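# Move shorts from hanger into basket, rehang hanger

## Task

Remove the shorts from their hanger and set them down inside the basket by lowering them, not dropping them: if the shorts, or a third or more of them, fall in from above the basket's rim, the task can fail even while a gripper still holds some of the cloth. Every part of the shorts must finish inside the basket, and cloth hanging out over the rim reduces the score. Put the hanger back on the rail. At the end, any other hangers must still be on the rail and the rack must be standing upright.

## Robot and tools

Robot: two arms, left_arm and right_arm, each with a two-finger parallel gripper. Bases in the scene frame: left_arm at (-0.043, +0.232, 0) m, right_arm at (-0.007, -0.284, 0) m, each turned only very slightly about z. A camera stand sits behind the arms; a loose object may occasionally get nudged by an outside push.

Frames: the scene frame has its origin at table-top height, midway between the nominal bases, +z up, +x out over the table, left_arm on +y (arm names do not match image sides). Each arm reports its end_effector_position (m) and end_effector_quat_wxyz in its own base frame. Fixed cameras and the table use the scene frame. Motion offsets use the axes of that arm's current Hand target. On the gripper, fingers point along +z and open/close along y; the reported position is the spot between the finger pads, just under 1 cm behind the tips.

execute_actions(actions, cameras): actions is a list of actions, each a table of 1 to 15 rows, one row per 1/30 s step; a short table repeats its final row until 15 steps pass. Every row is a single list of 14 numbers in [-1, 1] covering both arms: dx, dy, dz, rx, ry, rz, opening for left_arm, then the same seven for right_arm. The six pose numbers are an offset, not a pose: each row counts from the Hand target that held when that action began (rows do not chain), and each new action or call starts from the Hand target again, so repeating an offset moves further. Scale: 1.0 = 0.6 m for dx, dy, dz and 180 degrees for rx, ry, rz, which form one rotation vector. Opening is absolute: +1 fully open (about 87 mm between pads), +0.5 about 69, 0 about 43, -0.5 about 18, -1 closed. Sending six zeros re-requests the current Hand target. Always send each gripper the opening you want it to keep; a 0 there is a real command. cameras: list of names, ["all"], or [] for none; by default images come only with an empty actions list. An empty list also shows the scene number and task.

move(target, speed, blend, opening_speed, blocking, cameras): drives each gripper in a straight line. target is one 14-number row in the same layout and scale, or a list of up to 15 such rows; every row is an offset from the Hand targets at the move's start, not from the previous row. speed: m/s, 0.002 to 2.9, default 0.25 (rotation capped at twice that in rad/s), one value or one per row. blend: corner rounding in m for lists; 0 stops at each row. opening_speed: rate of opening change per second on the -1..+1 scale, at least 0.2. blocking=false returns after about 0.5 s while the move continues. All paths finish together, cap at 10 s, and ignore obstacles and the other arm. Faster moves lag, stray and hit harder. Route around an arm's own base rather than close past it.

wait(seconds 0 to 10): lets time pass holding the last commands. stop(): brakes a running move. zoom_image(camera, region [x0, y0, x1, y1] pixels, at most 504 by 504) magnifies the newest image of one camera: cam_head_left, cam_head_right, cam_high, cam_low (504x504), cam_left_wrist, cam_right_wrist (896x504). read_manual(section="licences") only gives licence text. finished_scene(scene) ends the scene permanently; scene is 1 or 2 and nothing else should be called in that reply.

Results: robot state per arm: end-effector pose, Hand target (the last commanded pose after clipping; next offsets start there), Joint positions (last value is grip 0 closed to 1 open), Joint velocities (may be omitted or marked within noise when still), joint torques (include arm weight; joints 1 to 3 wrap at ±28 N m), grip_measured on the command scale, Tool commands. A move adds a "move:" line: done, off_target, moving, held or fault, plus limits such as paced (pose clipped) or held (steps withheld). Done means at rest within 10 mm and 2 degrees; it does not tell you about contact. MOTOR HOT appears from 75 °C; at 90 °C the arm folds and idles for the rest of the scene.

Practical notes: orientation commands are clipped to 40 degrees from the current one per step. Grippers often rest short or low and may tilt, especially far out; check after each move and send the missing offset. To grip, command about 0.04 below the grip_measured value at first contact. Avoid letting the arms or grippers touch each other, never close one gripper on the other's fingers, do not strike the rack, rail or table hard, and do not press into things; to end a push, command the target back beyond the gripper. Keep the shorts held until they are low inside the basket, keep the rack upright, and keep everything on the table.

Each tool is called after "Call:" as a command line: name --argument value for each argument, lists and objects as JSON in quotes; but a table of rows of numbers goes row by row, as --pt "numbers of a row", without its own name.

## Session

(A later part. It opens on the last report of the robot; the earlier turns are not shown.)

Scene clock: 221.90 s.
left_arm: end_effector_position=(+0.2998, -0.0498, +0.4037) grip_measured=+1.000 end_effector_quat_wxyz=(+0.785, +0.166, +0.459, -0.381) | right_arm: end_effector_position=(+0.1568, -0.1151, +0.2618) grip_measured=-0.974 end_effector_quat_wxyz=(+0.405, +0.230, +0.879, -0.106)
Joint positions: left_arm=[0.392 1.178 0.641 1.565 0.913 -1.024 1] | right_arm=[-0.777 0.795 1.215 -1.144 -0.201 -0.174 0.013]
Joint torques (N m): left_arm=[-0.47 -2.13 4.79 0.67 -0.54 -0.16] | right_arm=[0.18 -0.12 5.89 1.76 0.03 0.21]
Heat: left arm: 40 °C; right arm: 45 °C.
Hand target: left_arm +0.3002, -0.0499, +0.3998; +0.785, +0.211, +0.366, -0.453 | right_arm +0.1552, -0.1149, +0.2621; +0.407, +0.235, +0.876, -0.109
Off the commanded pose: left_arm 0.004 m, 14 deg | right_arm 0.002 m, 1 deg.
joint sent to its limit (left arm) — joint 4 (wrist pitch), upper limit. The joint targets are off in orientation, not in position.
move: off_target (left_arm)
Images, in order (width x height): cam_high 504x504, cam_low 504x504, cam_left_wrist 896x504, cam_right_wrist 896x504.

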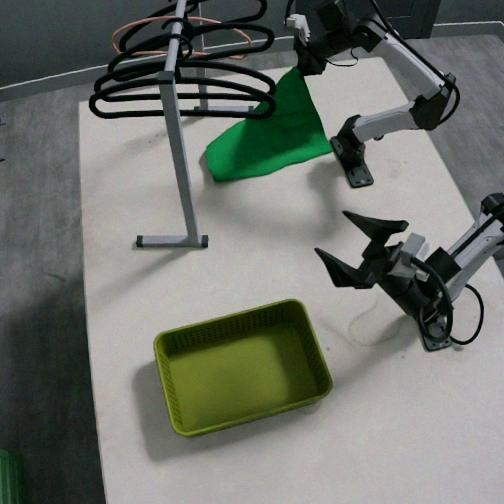

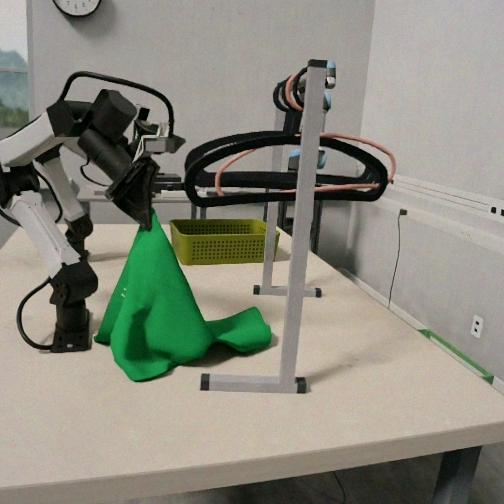

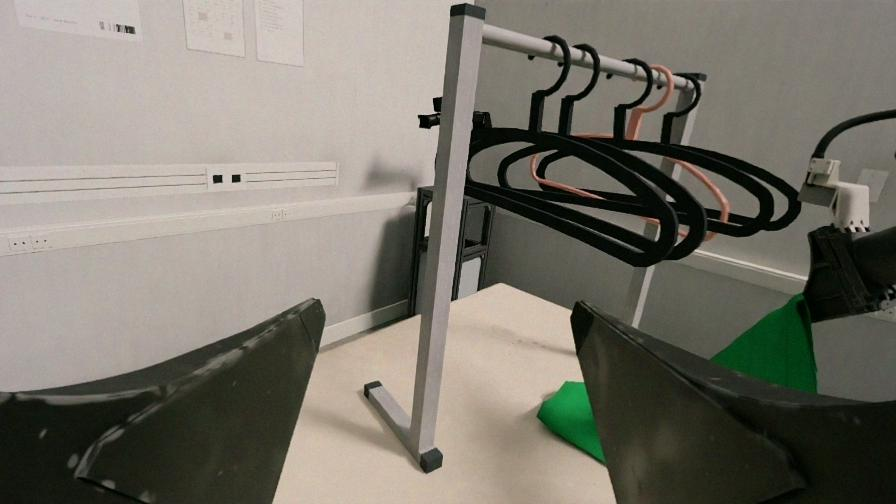

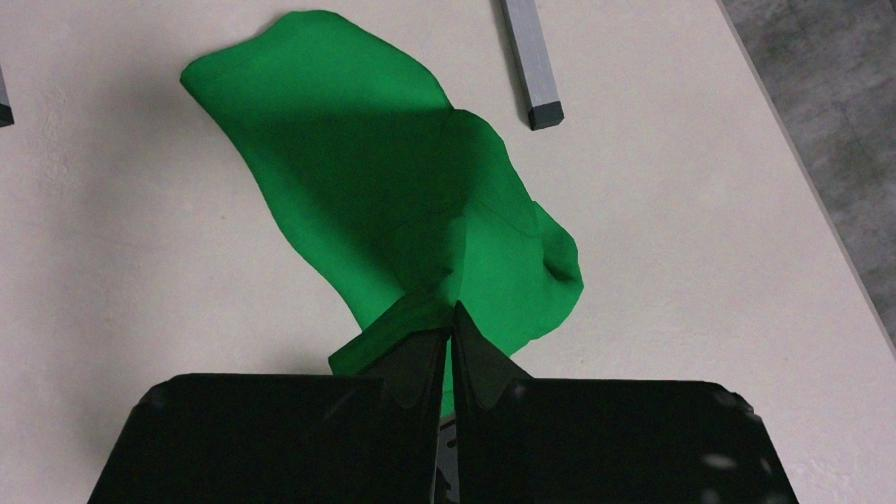

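Call:
move --pt "0.084 -0.05 -0.017 0.057 0.165 -0.01 1 -0.128 0.178 -0.205 -0.159 0 -0.135 -1" --pt "0.168 -0.101 -0.034 0.115 0.330 -0.020 1 -0.0735 0.575 -0.295 -0.318 0 -0.269 -1" --speed 0.2 --blend '[0.04,0]' --cameras '["all"]'

Scene clock: 235.97 s.
left_arm: end_effector_position=(+0.2732, -0.1216, +0.3188) grip_measured=+1.000 end_effector_quat_wxyz=(+0.561, +0.445, +0.543, -0.439) | right_arm: end_effector_position=(+0.2359, +0.2324, +0.4023) grip_measured=-0.974 end_effector_quat_wxyz=(+0.379, -0.341, +0.847, +0.151)
Joint positions: left_arm=[0.211 1.341 0.795 1.566 1.553 -0.997 1] | right_arm=[0.785 1.723 2.588 -1.596 0.017 0.013 0.013]
Joint torques (N m): left_arm=[-0.42 -3.03 4.66 0.3 -0.36 0.12] | right_arm=[0.69 -4.34 6.11 1.89 -0.09 0.03]
Heat: left arm: 40 °C; right arm: 47 °C.
Hand target: left_arm +0.2722, -0.1227, +0.3096; +0.439, +0.528, +0.627, -0.369 | right_arm +0.2357, +0.2370, +0.4101; +0.389, -0.347, +0.838, +0.161
Off the commanded pose: left_arm 0.009 m, 21 deg | right_arm 0.009 m, 2 deg.
joint read past its limit (right arm) — joint 4 (wrist pitch), lower limit.
joint sent to its limit (left arm) — joint 5 (wrist yaw), upper limit. The joint targets are off in orientation, not in position.
joint sent to its limit (right arm) — joint 4 (wrist pitch), lower limit. The joint targets still meet the commanded pose.
move: off_target (left_arm)

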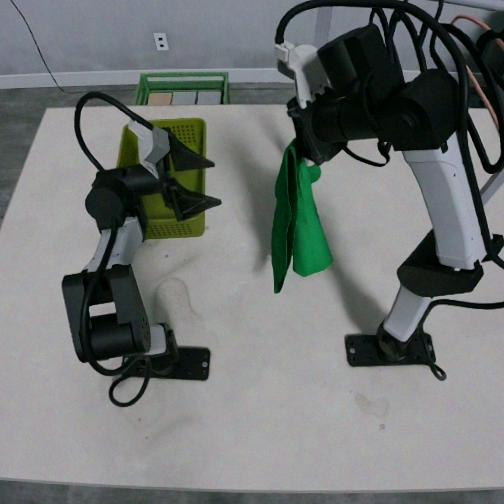

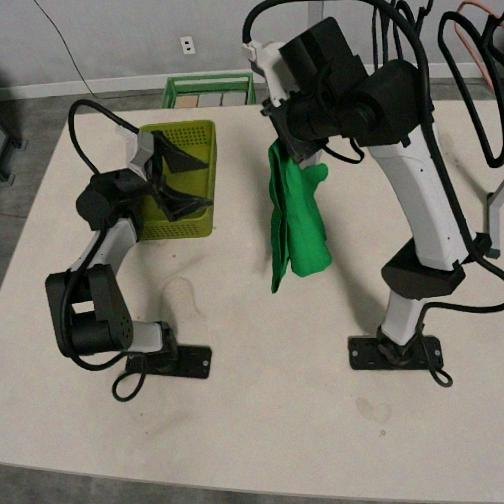

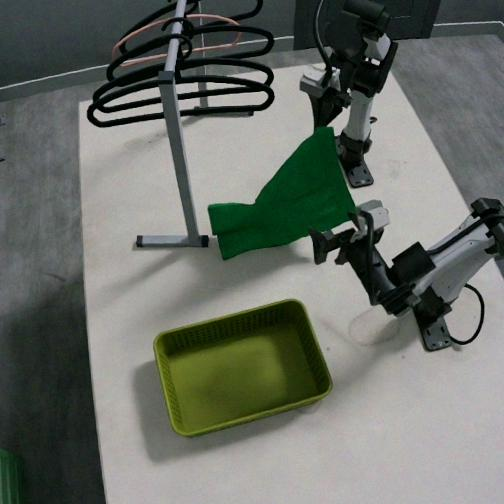

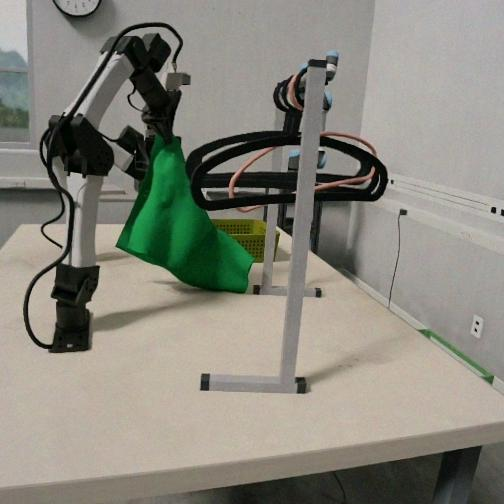

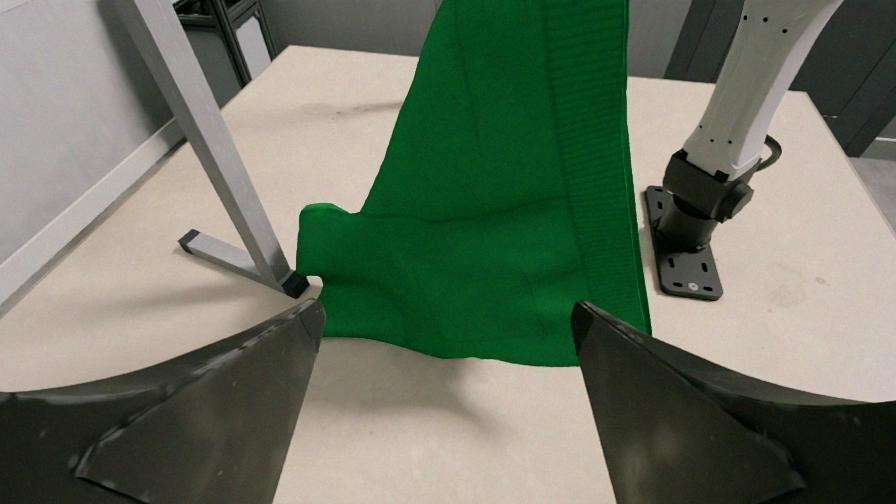

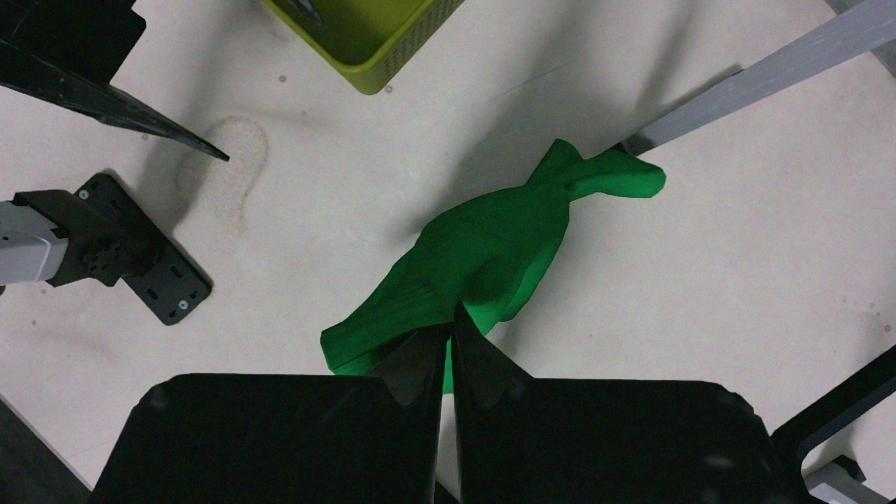

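Call:
move --pt "0.065 0.072 -0.130 -0.324 0.230 -0.324 1 0.427 0 0.360 0 0 0 -1" --pt "0.065 0.072 -0.130 -0.324 0.230 -0.324 1 0.427 0 0.360 0 0 0 0.2" --pt "0.065 0.072 -0.130 -0.324 0.230 -0.324 1 0.427 0 0.16 0 0 0 0.2" --speed 0.2 --opening_speed 2 --cameras '["all"]'

Scene clock: 257.30 s.
left_arm: end_effector_position=(+0.3023, -0.0309, +0.2952) grip_measured=+1.000 end_effector_quat_wxyz=(+0.231, +0.006, +0.973, -0.011) | right_arm: end_effector_position=(+0.2370, +0.2339, +0.0788) grip_measured=+0.200 end_effector_quat_wxyz=(+0.391, -0.339, +0.841, +0.158)
Joint positions: left_arm=[-0.103 1.622 2.067 -1.55 -0.022 -0.086 1] | right_arm=[0.785 1.239 0.627 -0.088 0.015 0.013 0.6]
Joint torques (N m): left_arm=[-0.27 -5.75 7.02 0.95 -0.25 -0.17] | right_arm=[0.69 -4.53 6.68 1.72 -0.07 0.03]
Heat: left arm: 41 °C; right arm: 49 °C.
Hand target: left_arm +0.2997, -0.0298, +0.2991; +0.230, -0.001, +0.973, -0.005 (not the last commanded pose) | right_arm +0.2325, +0.2339, +0.0786; +0.389, -0.346, +0.838, +0.161 (not the last commanded pose)
Off the commanded pose: left_arm 0.005 m, 7 deg | right_arm 0.117 m, 1 deg.
joint sent to its limit (left arm) — joint 4 (wrist pitch), lower limit.
move: unfinished (the simulator was too slow to fit another step into this call; the move has ended); path passed 2 of 3 targets; limits=paced

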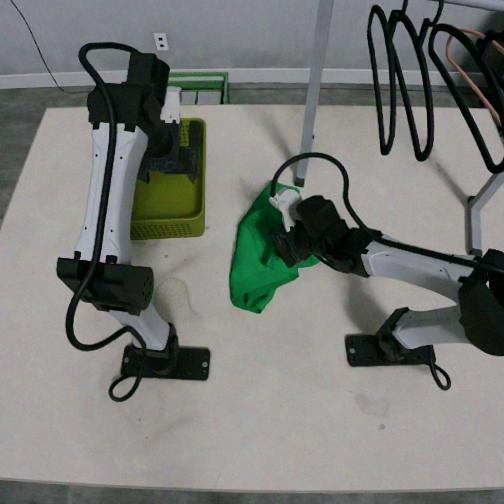

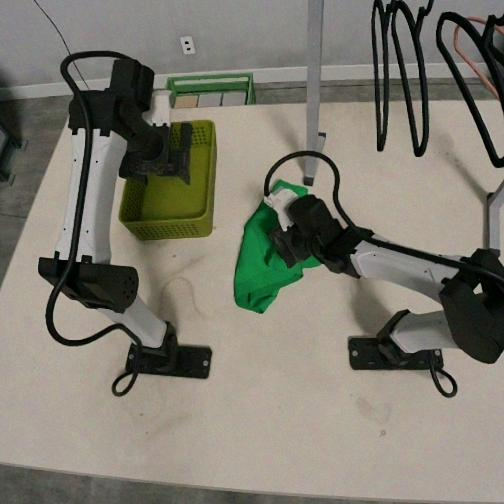

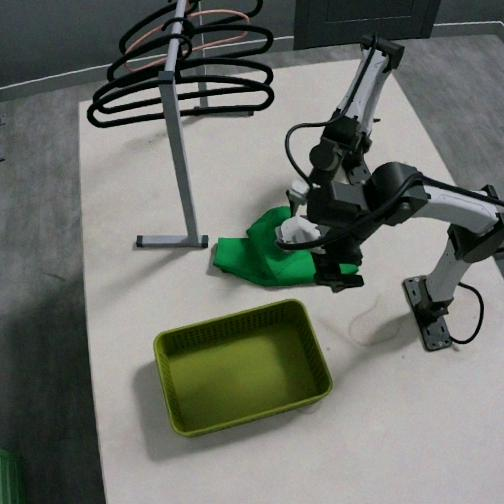

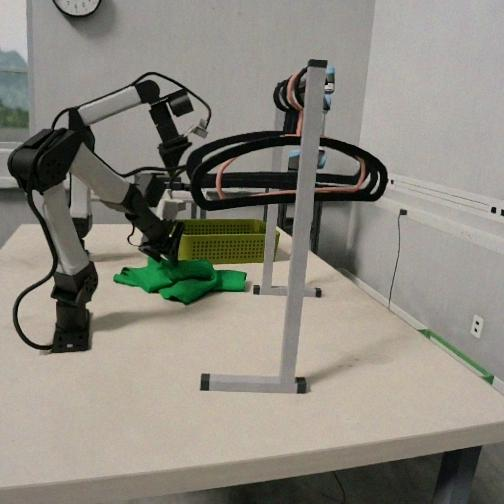

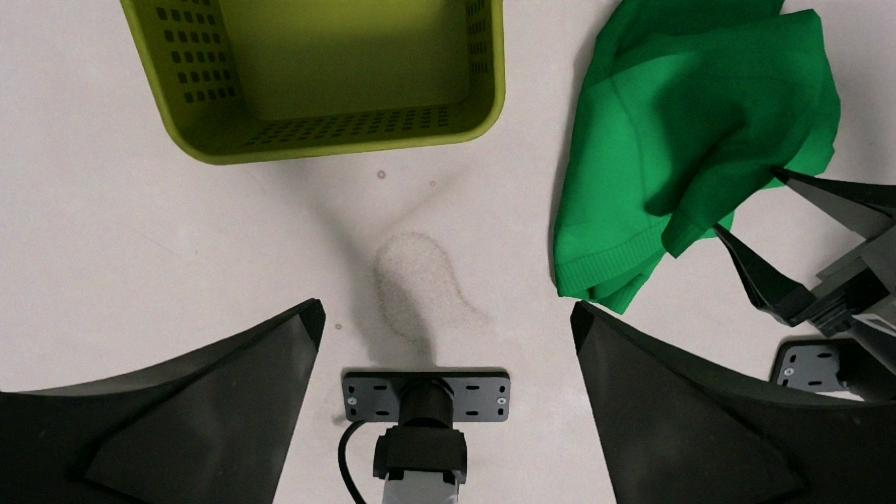

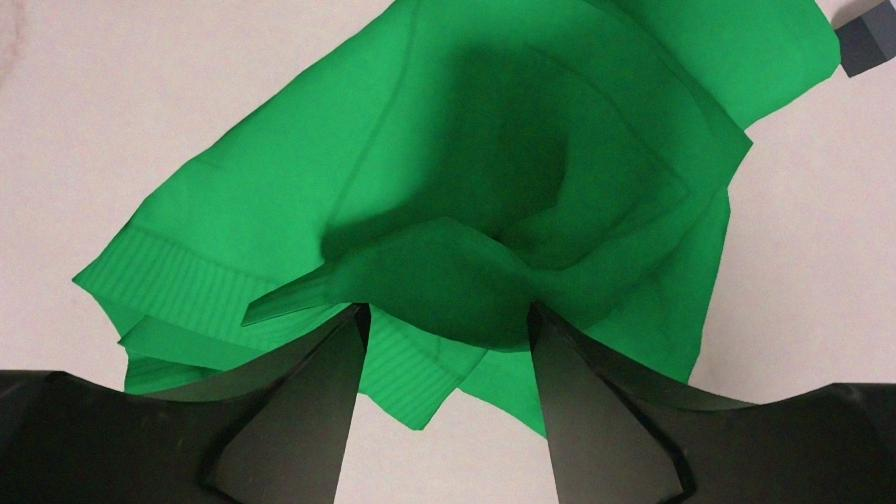

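Call:
move --pt "0 0 0 0 0 0 1 0 0 -0.167 0 0 0 0.2" --pt "0 -0.283 0 0.06 0.03 0.156 1 -0.042 -0.2 -0.39 0 0 0 0.2" --pt "0.111 -0.392 0.241 0.118 0.058 0.312 1 -0.042 -0.3 -0.39 0 0 0 0.2" --speed 0.25 --blend '[0.02,0.03,0]' --cameras '["cam_left_wrist","cam_low"]'

Scene clock: 276.63 s.
left_arm: end_effector_position=(+0.3068, -0.2639, +0.1483) grip_measured=+1.000 end_effector_quat_wxyz=(+0.122, +0.487, +0.862, -0.063) | right_arm: end_effector_position=(+0.2442, -0.0083, +0.2445) grip_measured=+0.200 end_effector_quat_wxyz=(+0.387, -0.346, +0.840, +0.158)
Joint positions: left_arm=[-0.709 1.998 1.942 -1.249 0.076 0.309 1] | right_arm=[-0.456 1.218 1.378 -1.363 -0.798 -1.079 0.6]
Joint torques (N m): left_arm=[-0.21 -9.29 5.39 0.86 0.1 0.12] | right_arm=[-0.44 -1.65 8.34 0.84 -0.57 0.04]
Heat: left arm: 41 °C; right arm: 48 °C.
Hand target: left_arm +0.3047, -0.2668, +0.1425; +0.116, +0.496, +0.858, -0.069 | right_arm +0.2445, -0.0084, +0.2488; +0.389, -0.346, +0.838, +0.161
Off the commanded pose: left_arm 0.007 m, 1 deg | right_arm 0.004 m, 1 deg.
move: done
Images, in order (width x height): cam_low 504x504, cam_left_wrist 896x504.

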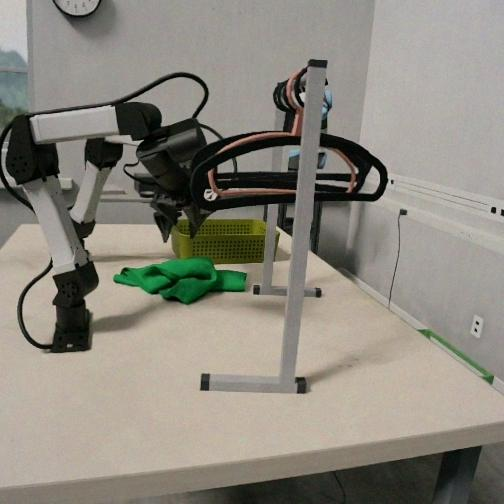

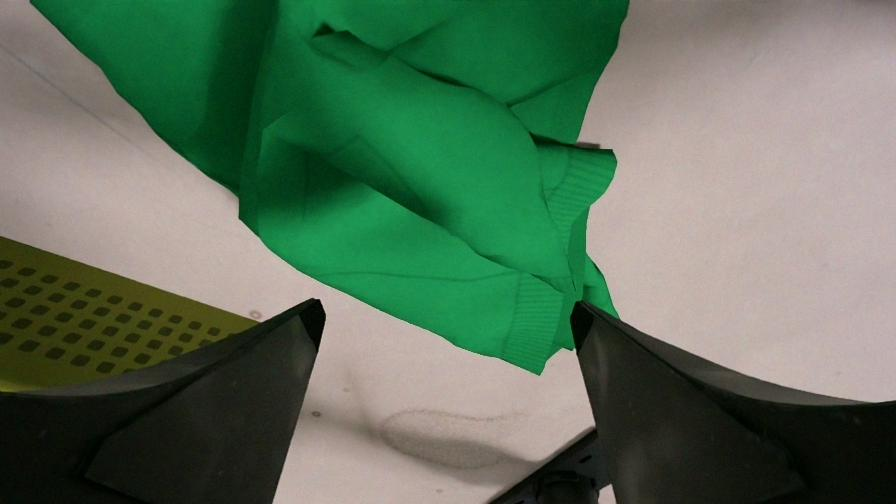

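Call:
move --pt "0.054 0.001 0.194 0 0 0 1 0 0 0 0 0 0 0.2" --pt "0.054 0.001 0.194 0 0 0 -1 0 0 0 0 0 0 0.2" --pt "-0.079 0 -0.285 0 0 0 -1 0 0 0 0 0 0 0.2" --speed 0.2 --opening_speed 2 --cameras '["all"]'

Scene clock: 291.27 s.
left_arm: end_effector_position=(+0.3067, -0.2660, +0.3075) grip_measured=-0.857 end_effector_quat_wxyz=(+0.273, +0.478, +0.829, -0.097) | right_arm: end_effector_position=(+0.2441, -0.0082, +0.2445) grip_measured=+0.200 end_effector_quat_wxyz=(+0.386, -0.346, +0.840, +0.158)
Joint positions: left_arm=[-0.709 1.999 2.578 -1.568 0.086 0.311 0.072] | right_arm=[-0.456 1.218 1.378 -1.363 -0.798 -1.08 0.6]
Joint torques (N m): left_arm=[-0.03 -9.89 7.05 1.3 -0.02 -0.08] | right_arm=[-0.42 -1.65 8.34 0.84 -0.58 0.03]
Heat: left arm: 44 °C; right arm: 45 °C.
Hand target: left_arm +0.3050, -0.2663, +0.3200; +0.116, +0.495, +0.858, -0.069 | right_arm +0.2445, -0.0084, +0.2488; +0.389, -0.346, +0.838, +0.161
Off the commanded pose: left_arm 0.013 m, 19 deg | right_arm 0.004 m, 1 deg.
joint read past its limit (left arm) — joint 4 (wrist pitch), lower limit.
joint sent to its limit (left arm) — joint 4 (wrist pitch), lower limit. The joint targets are off in orientation, not in position.
move: off_target (left_arm)

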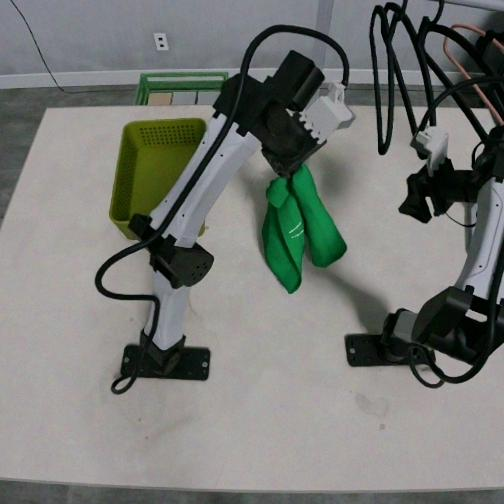

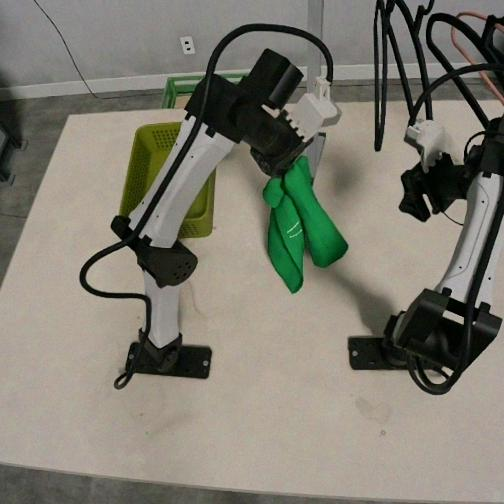

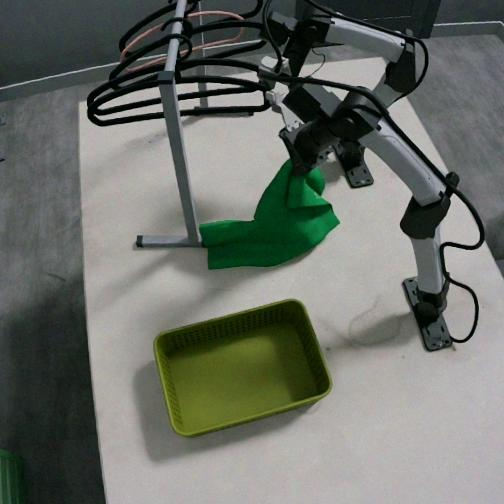

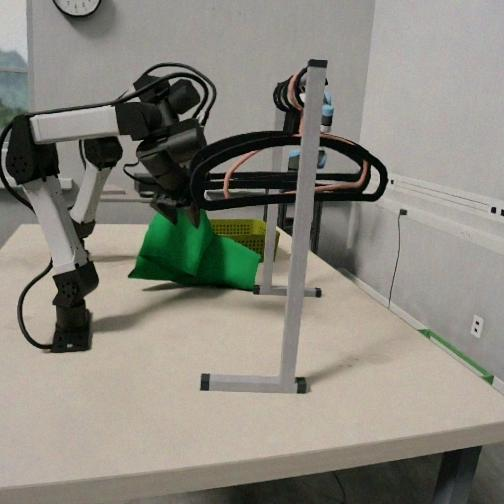

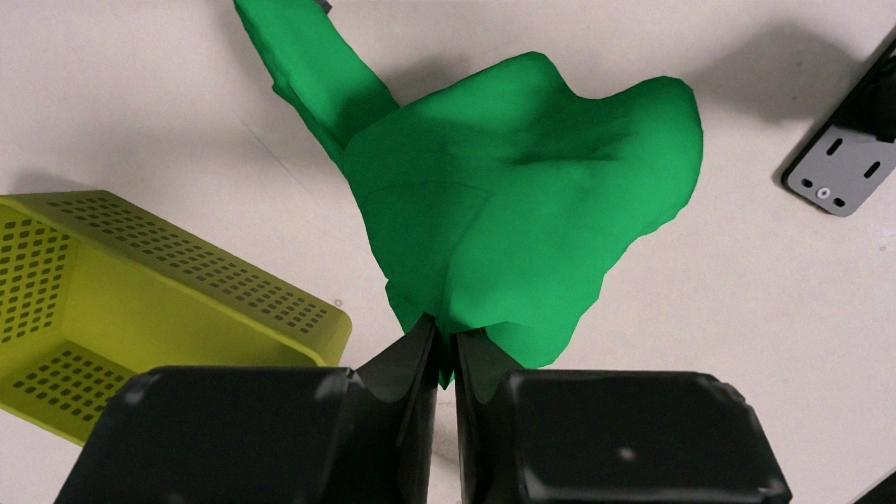

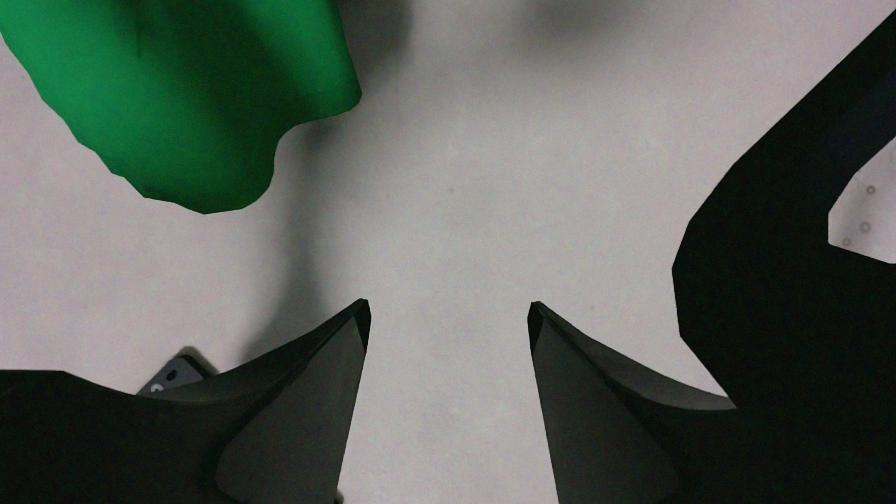

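Call:
move --pt "-0.007 0.029 -0.154 -0.063 -0.068 -0.07 -1 0 0 0 0 0 0 0.2" --pt "0.254 0.505 -0.241 -0.253 -0.271 -0.276 -1 0 0 0 0 0 0 0.2" --speed 0.2 --blend '[0.03,0]' --cameras '["all"]'

Scene clock: 308.40 s.
left_arm: end_effector_position=(+0.4765, +0.0475, +0.3984) grip_measured=-0.857 end_effector_quat_wxyz=(+0.546, -0.036, +0.836, +0.027) | right_arm: end_effector_position=(+0.2441, -0.0082, +0.2445) grip_measured=+0.200 end_effector_quat_wxyz=(+0.386, -0.346, +0.840, +0.158)
Joint positions: left_arm=[0.102 1.788 2.263 -0.889 0.008 0.01 0.071] | right_arm=[-0.456 1.218 1.378 -1.363 -0.798 -1.08 0.6]
Joint torques (N m): left_arm=[0.32 -10 5.33 2.28 0 -0.17] | right_arm=[-0.42 -1.65 8.34 0.84 -0.57 0.03]
Heat: left arm: 48 °C; right arm: 45 °C.
Hand target: left_arm +0.4752, +0.0461, +0.4173; +0.574, -0.039, +0.818, +0.021 | right_arm +0.2445, -0.0084, +0.2488; +0.389, -0.346, +0.838, +0.161
Off the commanded pose: left_arm 0.019 m, 4 deg | right_arm 0.004 m, 1 deg.
elbow stopped short (left arm): the move would have taken joint 3 (elbow) straighter than the controller allows.
move: off_target (left_arm)

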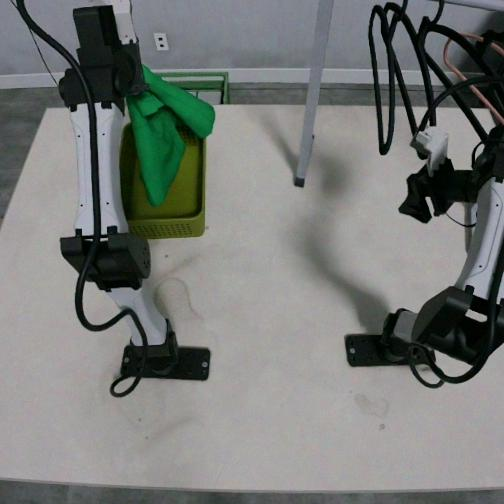

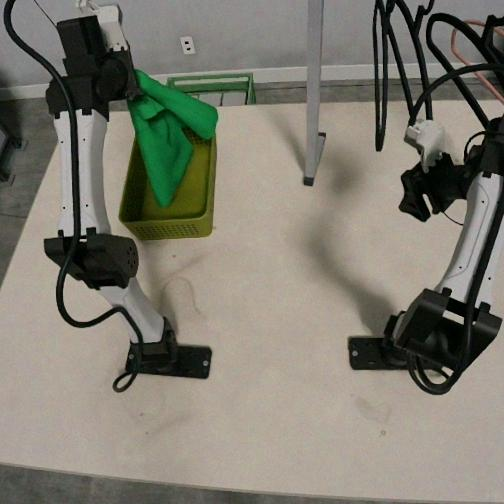

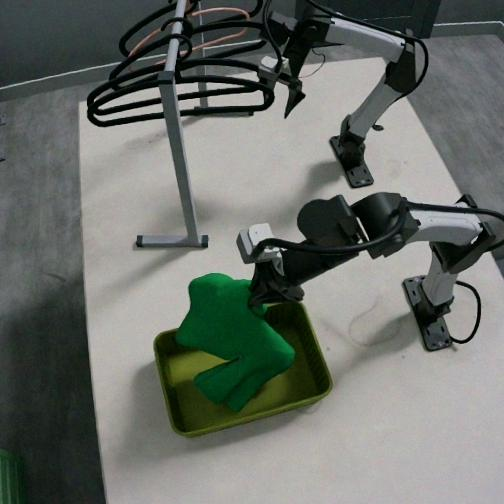

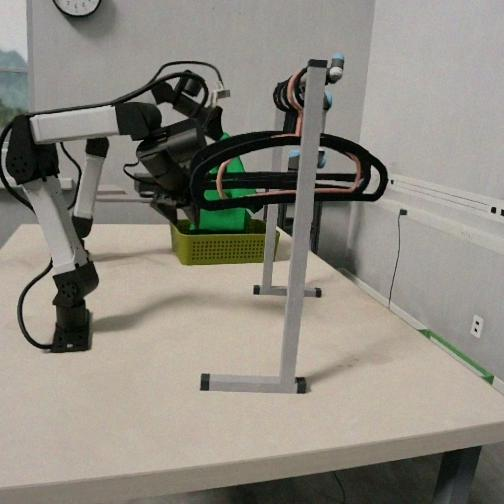

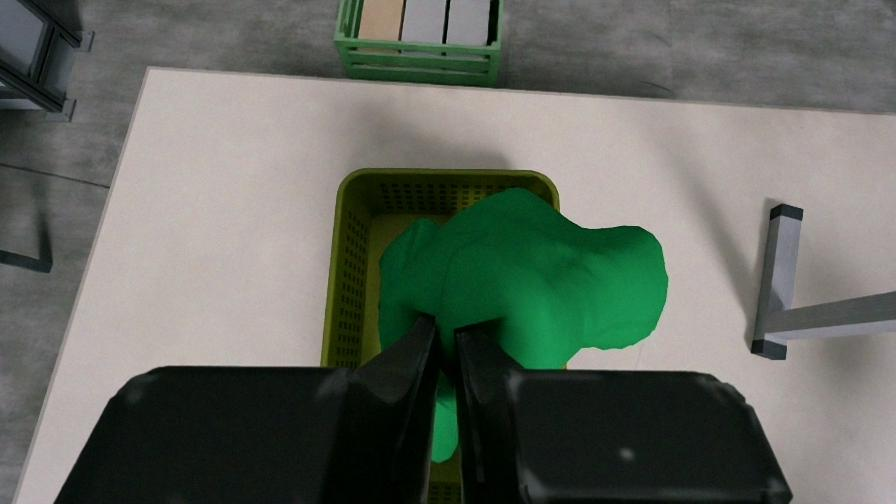

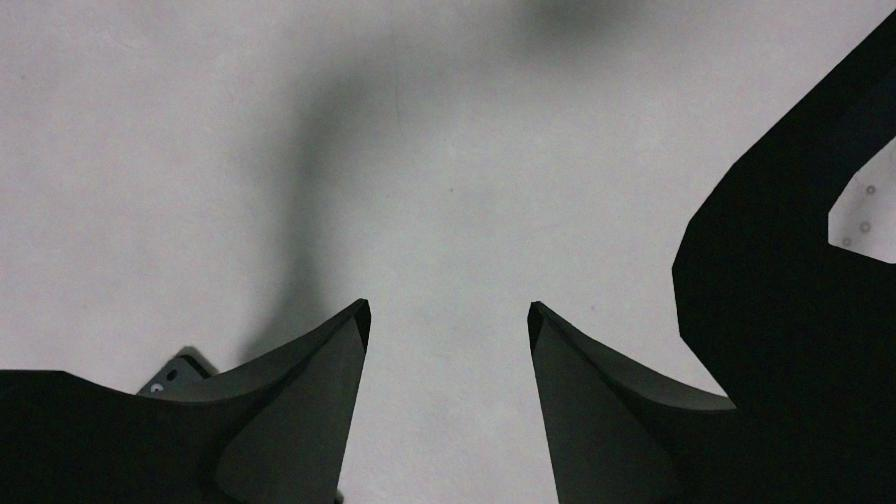

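Call:
move --pt "0.055 0.062 0.053 -0.157 0 -0.057 -1 0 0 0 0 0 0 0.2" --pt "0.287 0.051 0.172 -0.15 0.06 -0.075 -1 0 0 0 0 0 0 0.2" --speed 0.15 --cameras '["cam_left_wrist","cam_high","cam_low","cam_head_right"]'

Scene clock: 327.57 s.
left_arm: end_effector_position=(+0.5084, +0.0772, +0.2278) grip_measured=-0.858 end_effector_quat_wxyz=(+0.471, -0.263, +0.829, +0.147) | right_arm: end_effector_position=(+0.2441, -0.0082, +0.2445) grip_measured=+0.200 end_effector_quat_wxyz=(+0.386, -0.346, +0.840, +0.158)
Joint positions: left_arm=[0.008 1.847 1.725 -0.505 -0.507 -0.342 0.071] | right_arm=[-0.456 1.218 1.378 -1.363 -0.798 -1.08 0.6]
Joint torques (N m): left_arm=[0.73 -8.73 6.15 1.78 -0.13 -0.17] | right_arm=[-0.43 -1.66 8.34 0.84 -0.57 0.03]
Heat: left arm: 48 °C; right arm: 47 °C.
Hand target: left_arm +0.5108, +0.0779, +0.2200; +0.469, -0.268, +0.830, +0.140 | right_arm +0.2445, -0.0084, +0.2488; +0.389, -0.346, +0.838, +0.161
Off the commanded pose: left_arm 0.008 m, 1 deg | right_arm 0.004 m, 1 deg.
move: done
Images, in order (width x height): cam_head_right 504x504, cam_high 504x504, cam_low 504x504, cam_left_wrist 896x504.

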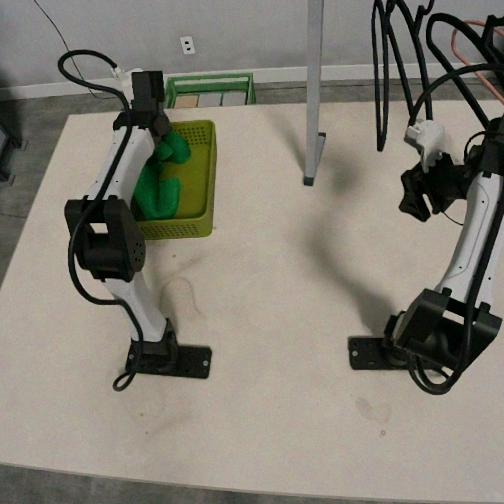

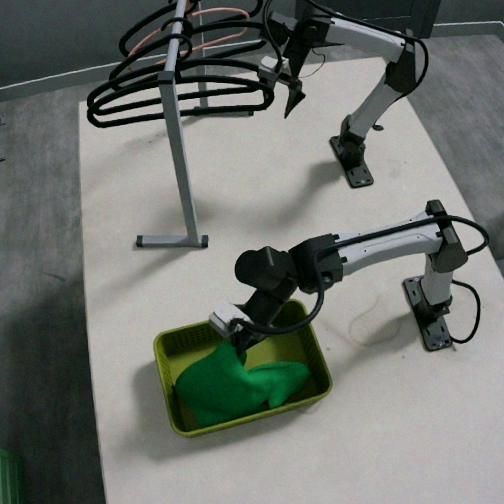

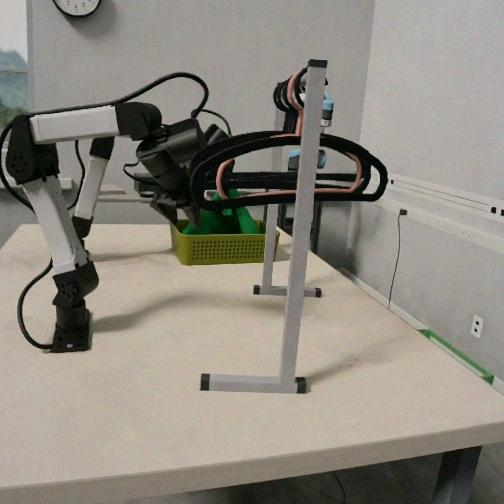

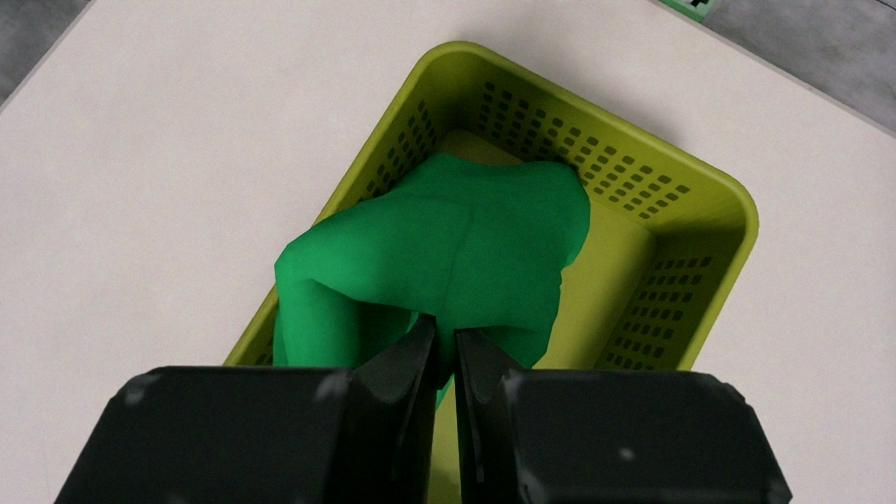

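Call:
move --pt "0.069 -0.053 -0.016 0 0 0 -1 0 0 0 0 0 0 0.2" --pt "0.22 -0.055 0.074 0 0.08 0 -1 0 0 0 0 0 0 0.2" --speed 0.15 --blend '[0.02,0]' --cameras '["cam_left_wrist","cam_high","cam_low"]'

Scene clock: 339.63 s.
left_arm: end_effector_position=(+0.5103, +0.0305, +0.0963) grip_measured=-0.858 end_effector_quat_wxyz=(+0.377, -0.279, +0.877, +0.108) | right_arm: end_effector_position=(+0.2441, -0.0082, +0.2445) grip_measured=+0.200 end_effector_quat_wxyz=(+0.386, -0.346, +0.840, +0.158)
Joint positions: left_arm=[-0.053 2.015 1.587 -0.446 -0.445 -0.505 0.071] | right_arm=[-0.456 1.218 1.378 -1.363 -0.798 -1.08 0.6]
Joint torques (N m): left_arm=[0.72 -9.46 6.64 1.22 -0.16 -0.17] | right_arm=[-0.42 -1.65 8.34 0.84 -0.57 0.03]
Heat: left arm: 49 °C; right arm: 47 °C.
Hand target: left_arm +0.5060, +0.0311, +0.0849; +0.361, -0.283, +0.882, +0.105 | right_arm +0.2445, -0.0084, +0.2488; +0.389, -0.346, +0.838, +0.161
Off the commanded pose: left_arm 0.012 m, 2 deg | right_arm 0.004 m, 1 deg.
move: off_target (left_arm)
Images, in order (width x height): cam_high 504x504, cam_low 504x504, cam_left_wrist 896x504.

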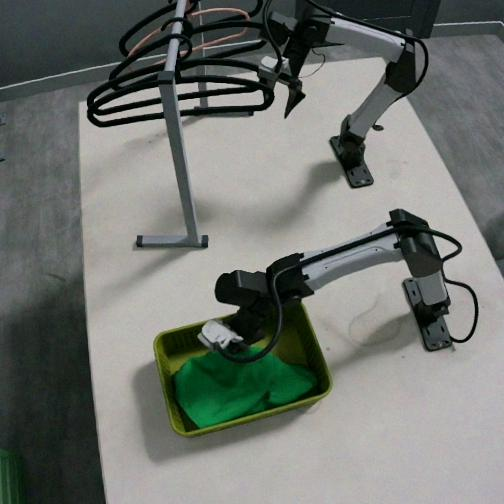

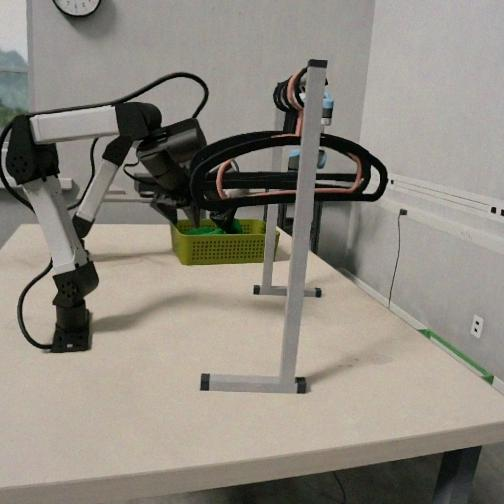

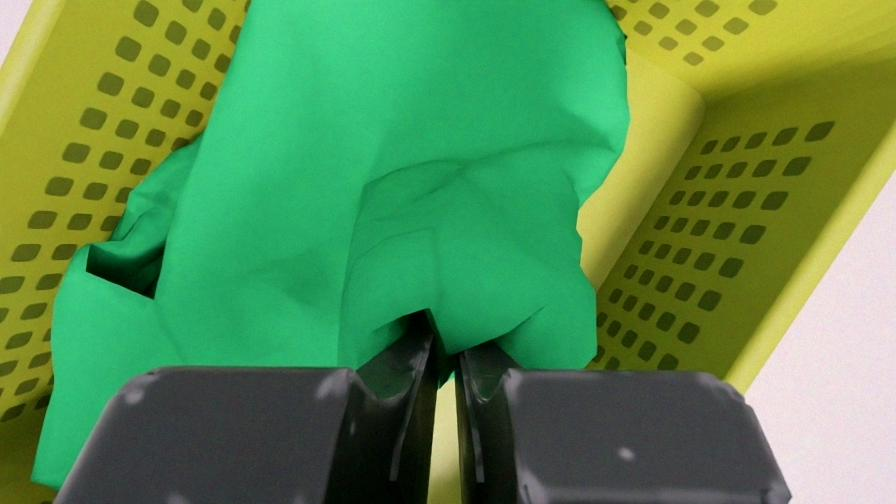

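Call:
move --pt "0.017 0 0.018 0 0 0 -1 0 0 0 0 0 0 0.2" --pt "0.017 0 0.018 0 0 0 -0.1 0 0 0 0 0 0 0.2" --pt "0 0 -0.1 0 0 0 -0.1 0 0 0 0 0 0 0.2" --pt "-0.232 0 -0.239 0 0 0 -0.1 0 0 0 0 0 0 0.2" --speed 0.15 --blend '[0,0,0.03,0]' --opening_speed 1.5 --cameras '["all"]'

Scene clock: 349.77 s.
left_arm: end_effector_position=(+0.5035, +0.0341, +0.2874) grip_measured=-0.100 end_effector_quat_wxyz=(+0.387, -0.286, +0.871, +0.103) | right_arm: end_effector_position=(+0.2441, -0.0082, +0.2445) grip_measured=+0.200 end_effector_quat_wxyz=(+0.386, -0.346, +0.840, +0.158)
Joint positions: left_arm=[-0.045 2.287 2.843 -1.407 -0.443 -0.51 0.45] | right_arm=[-0.456 1.218 1.378 -1.363 -0.798 -1.08 0.6]
Joint torques (N m): left_arm=[0.55 -9.63 7.45 1.24 -0.13 0.13] | right_arm=[-0.42 -1.65 8.34 0.83 -0.58 0.02]
Heat: left arm: 51 °C; right arm: 48 °C.
Hand target: left_arm +0.5038, +0.0340, +0.2846; +0.361, -0.283, +0.882, +0.105 | right_arm +0.2445, -0.0084, +0.2488; +0.389, -0.346, +0.838, +0.161
Off the commanded pose: left_arm 0.003 m, 3 deg | right_arm 0.004 m, 1 deg.
elbow stopped short (left arm): the move would have taken joint 3 (elbow) straighter than the controller allows.
move: off_target (left_arm); target 2's new opening was sent with left_arm's hand 0.014 m and 2 deg from that target

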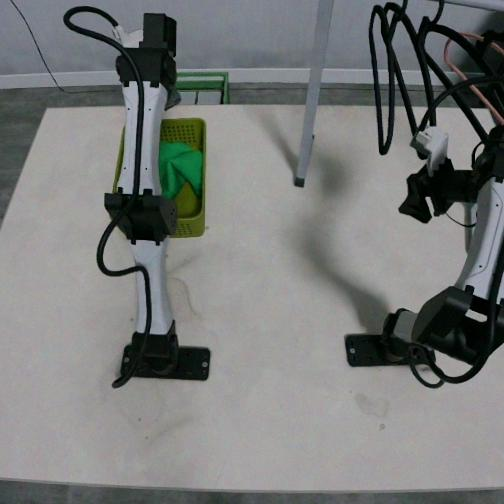

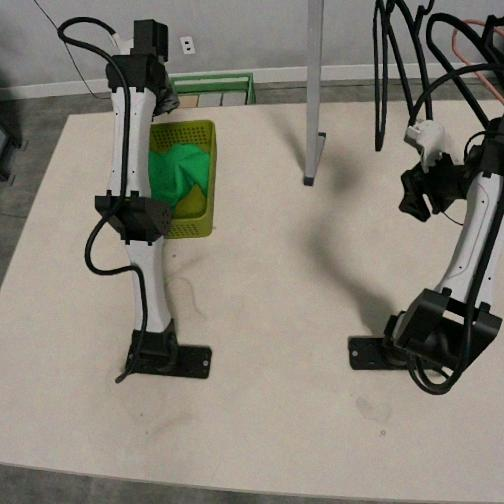

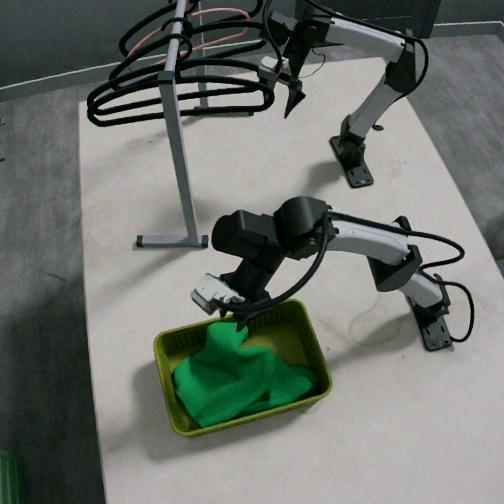

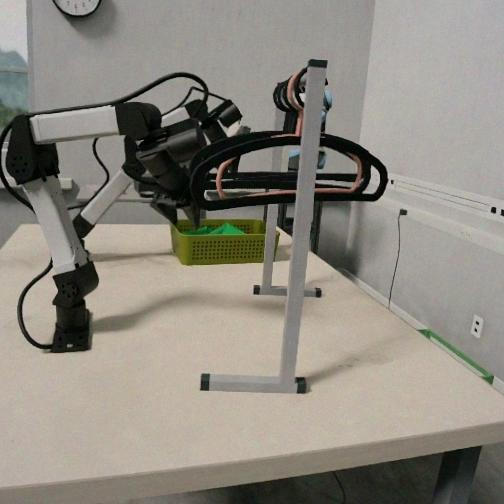

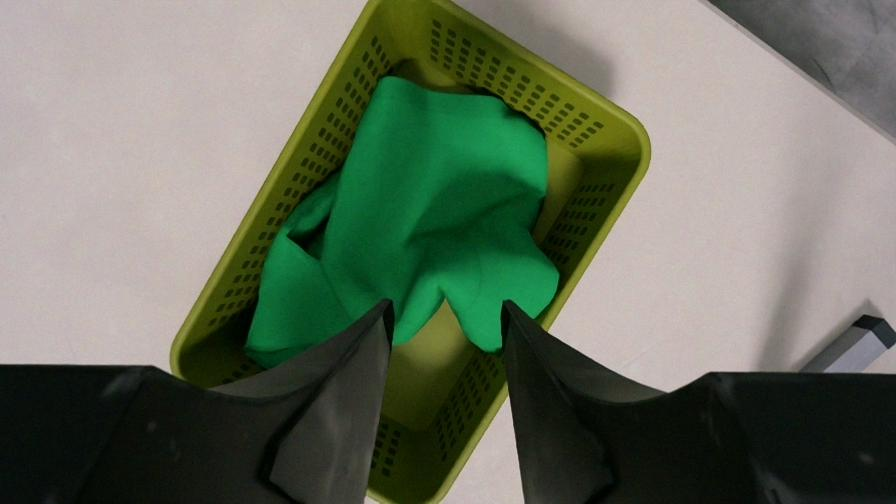

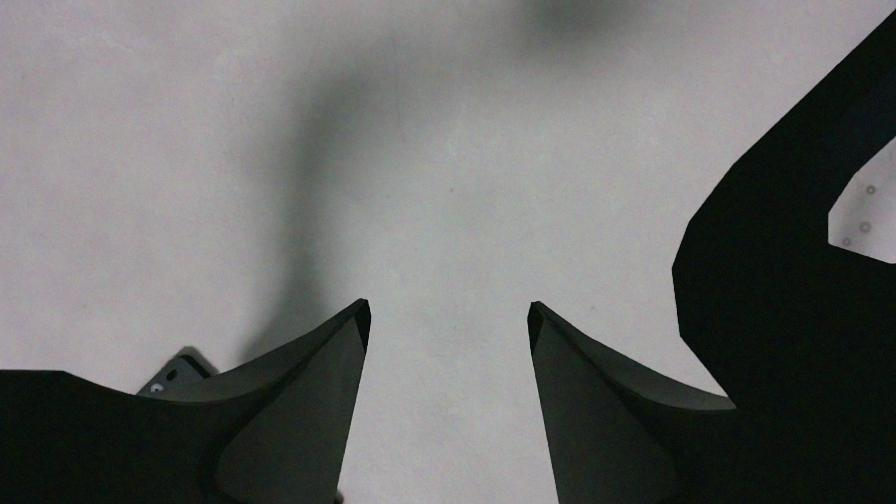

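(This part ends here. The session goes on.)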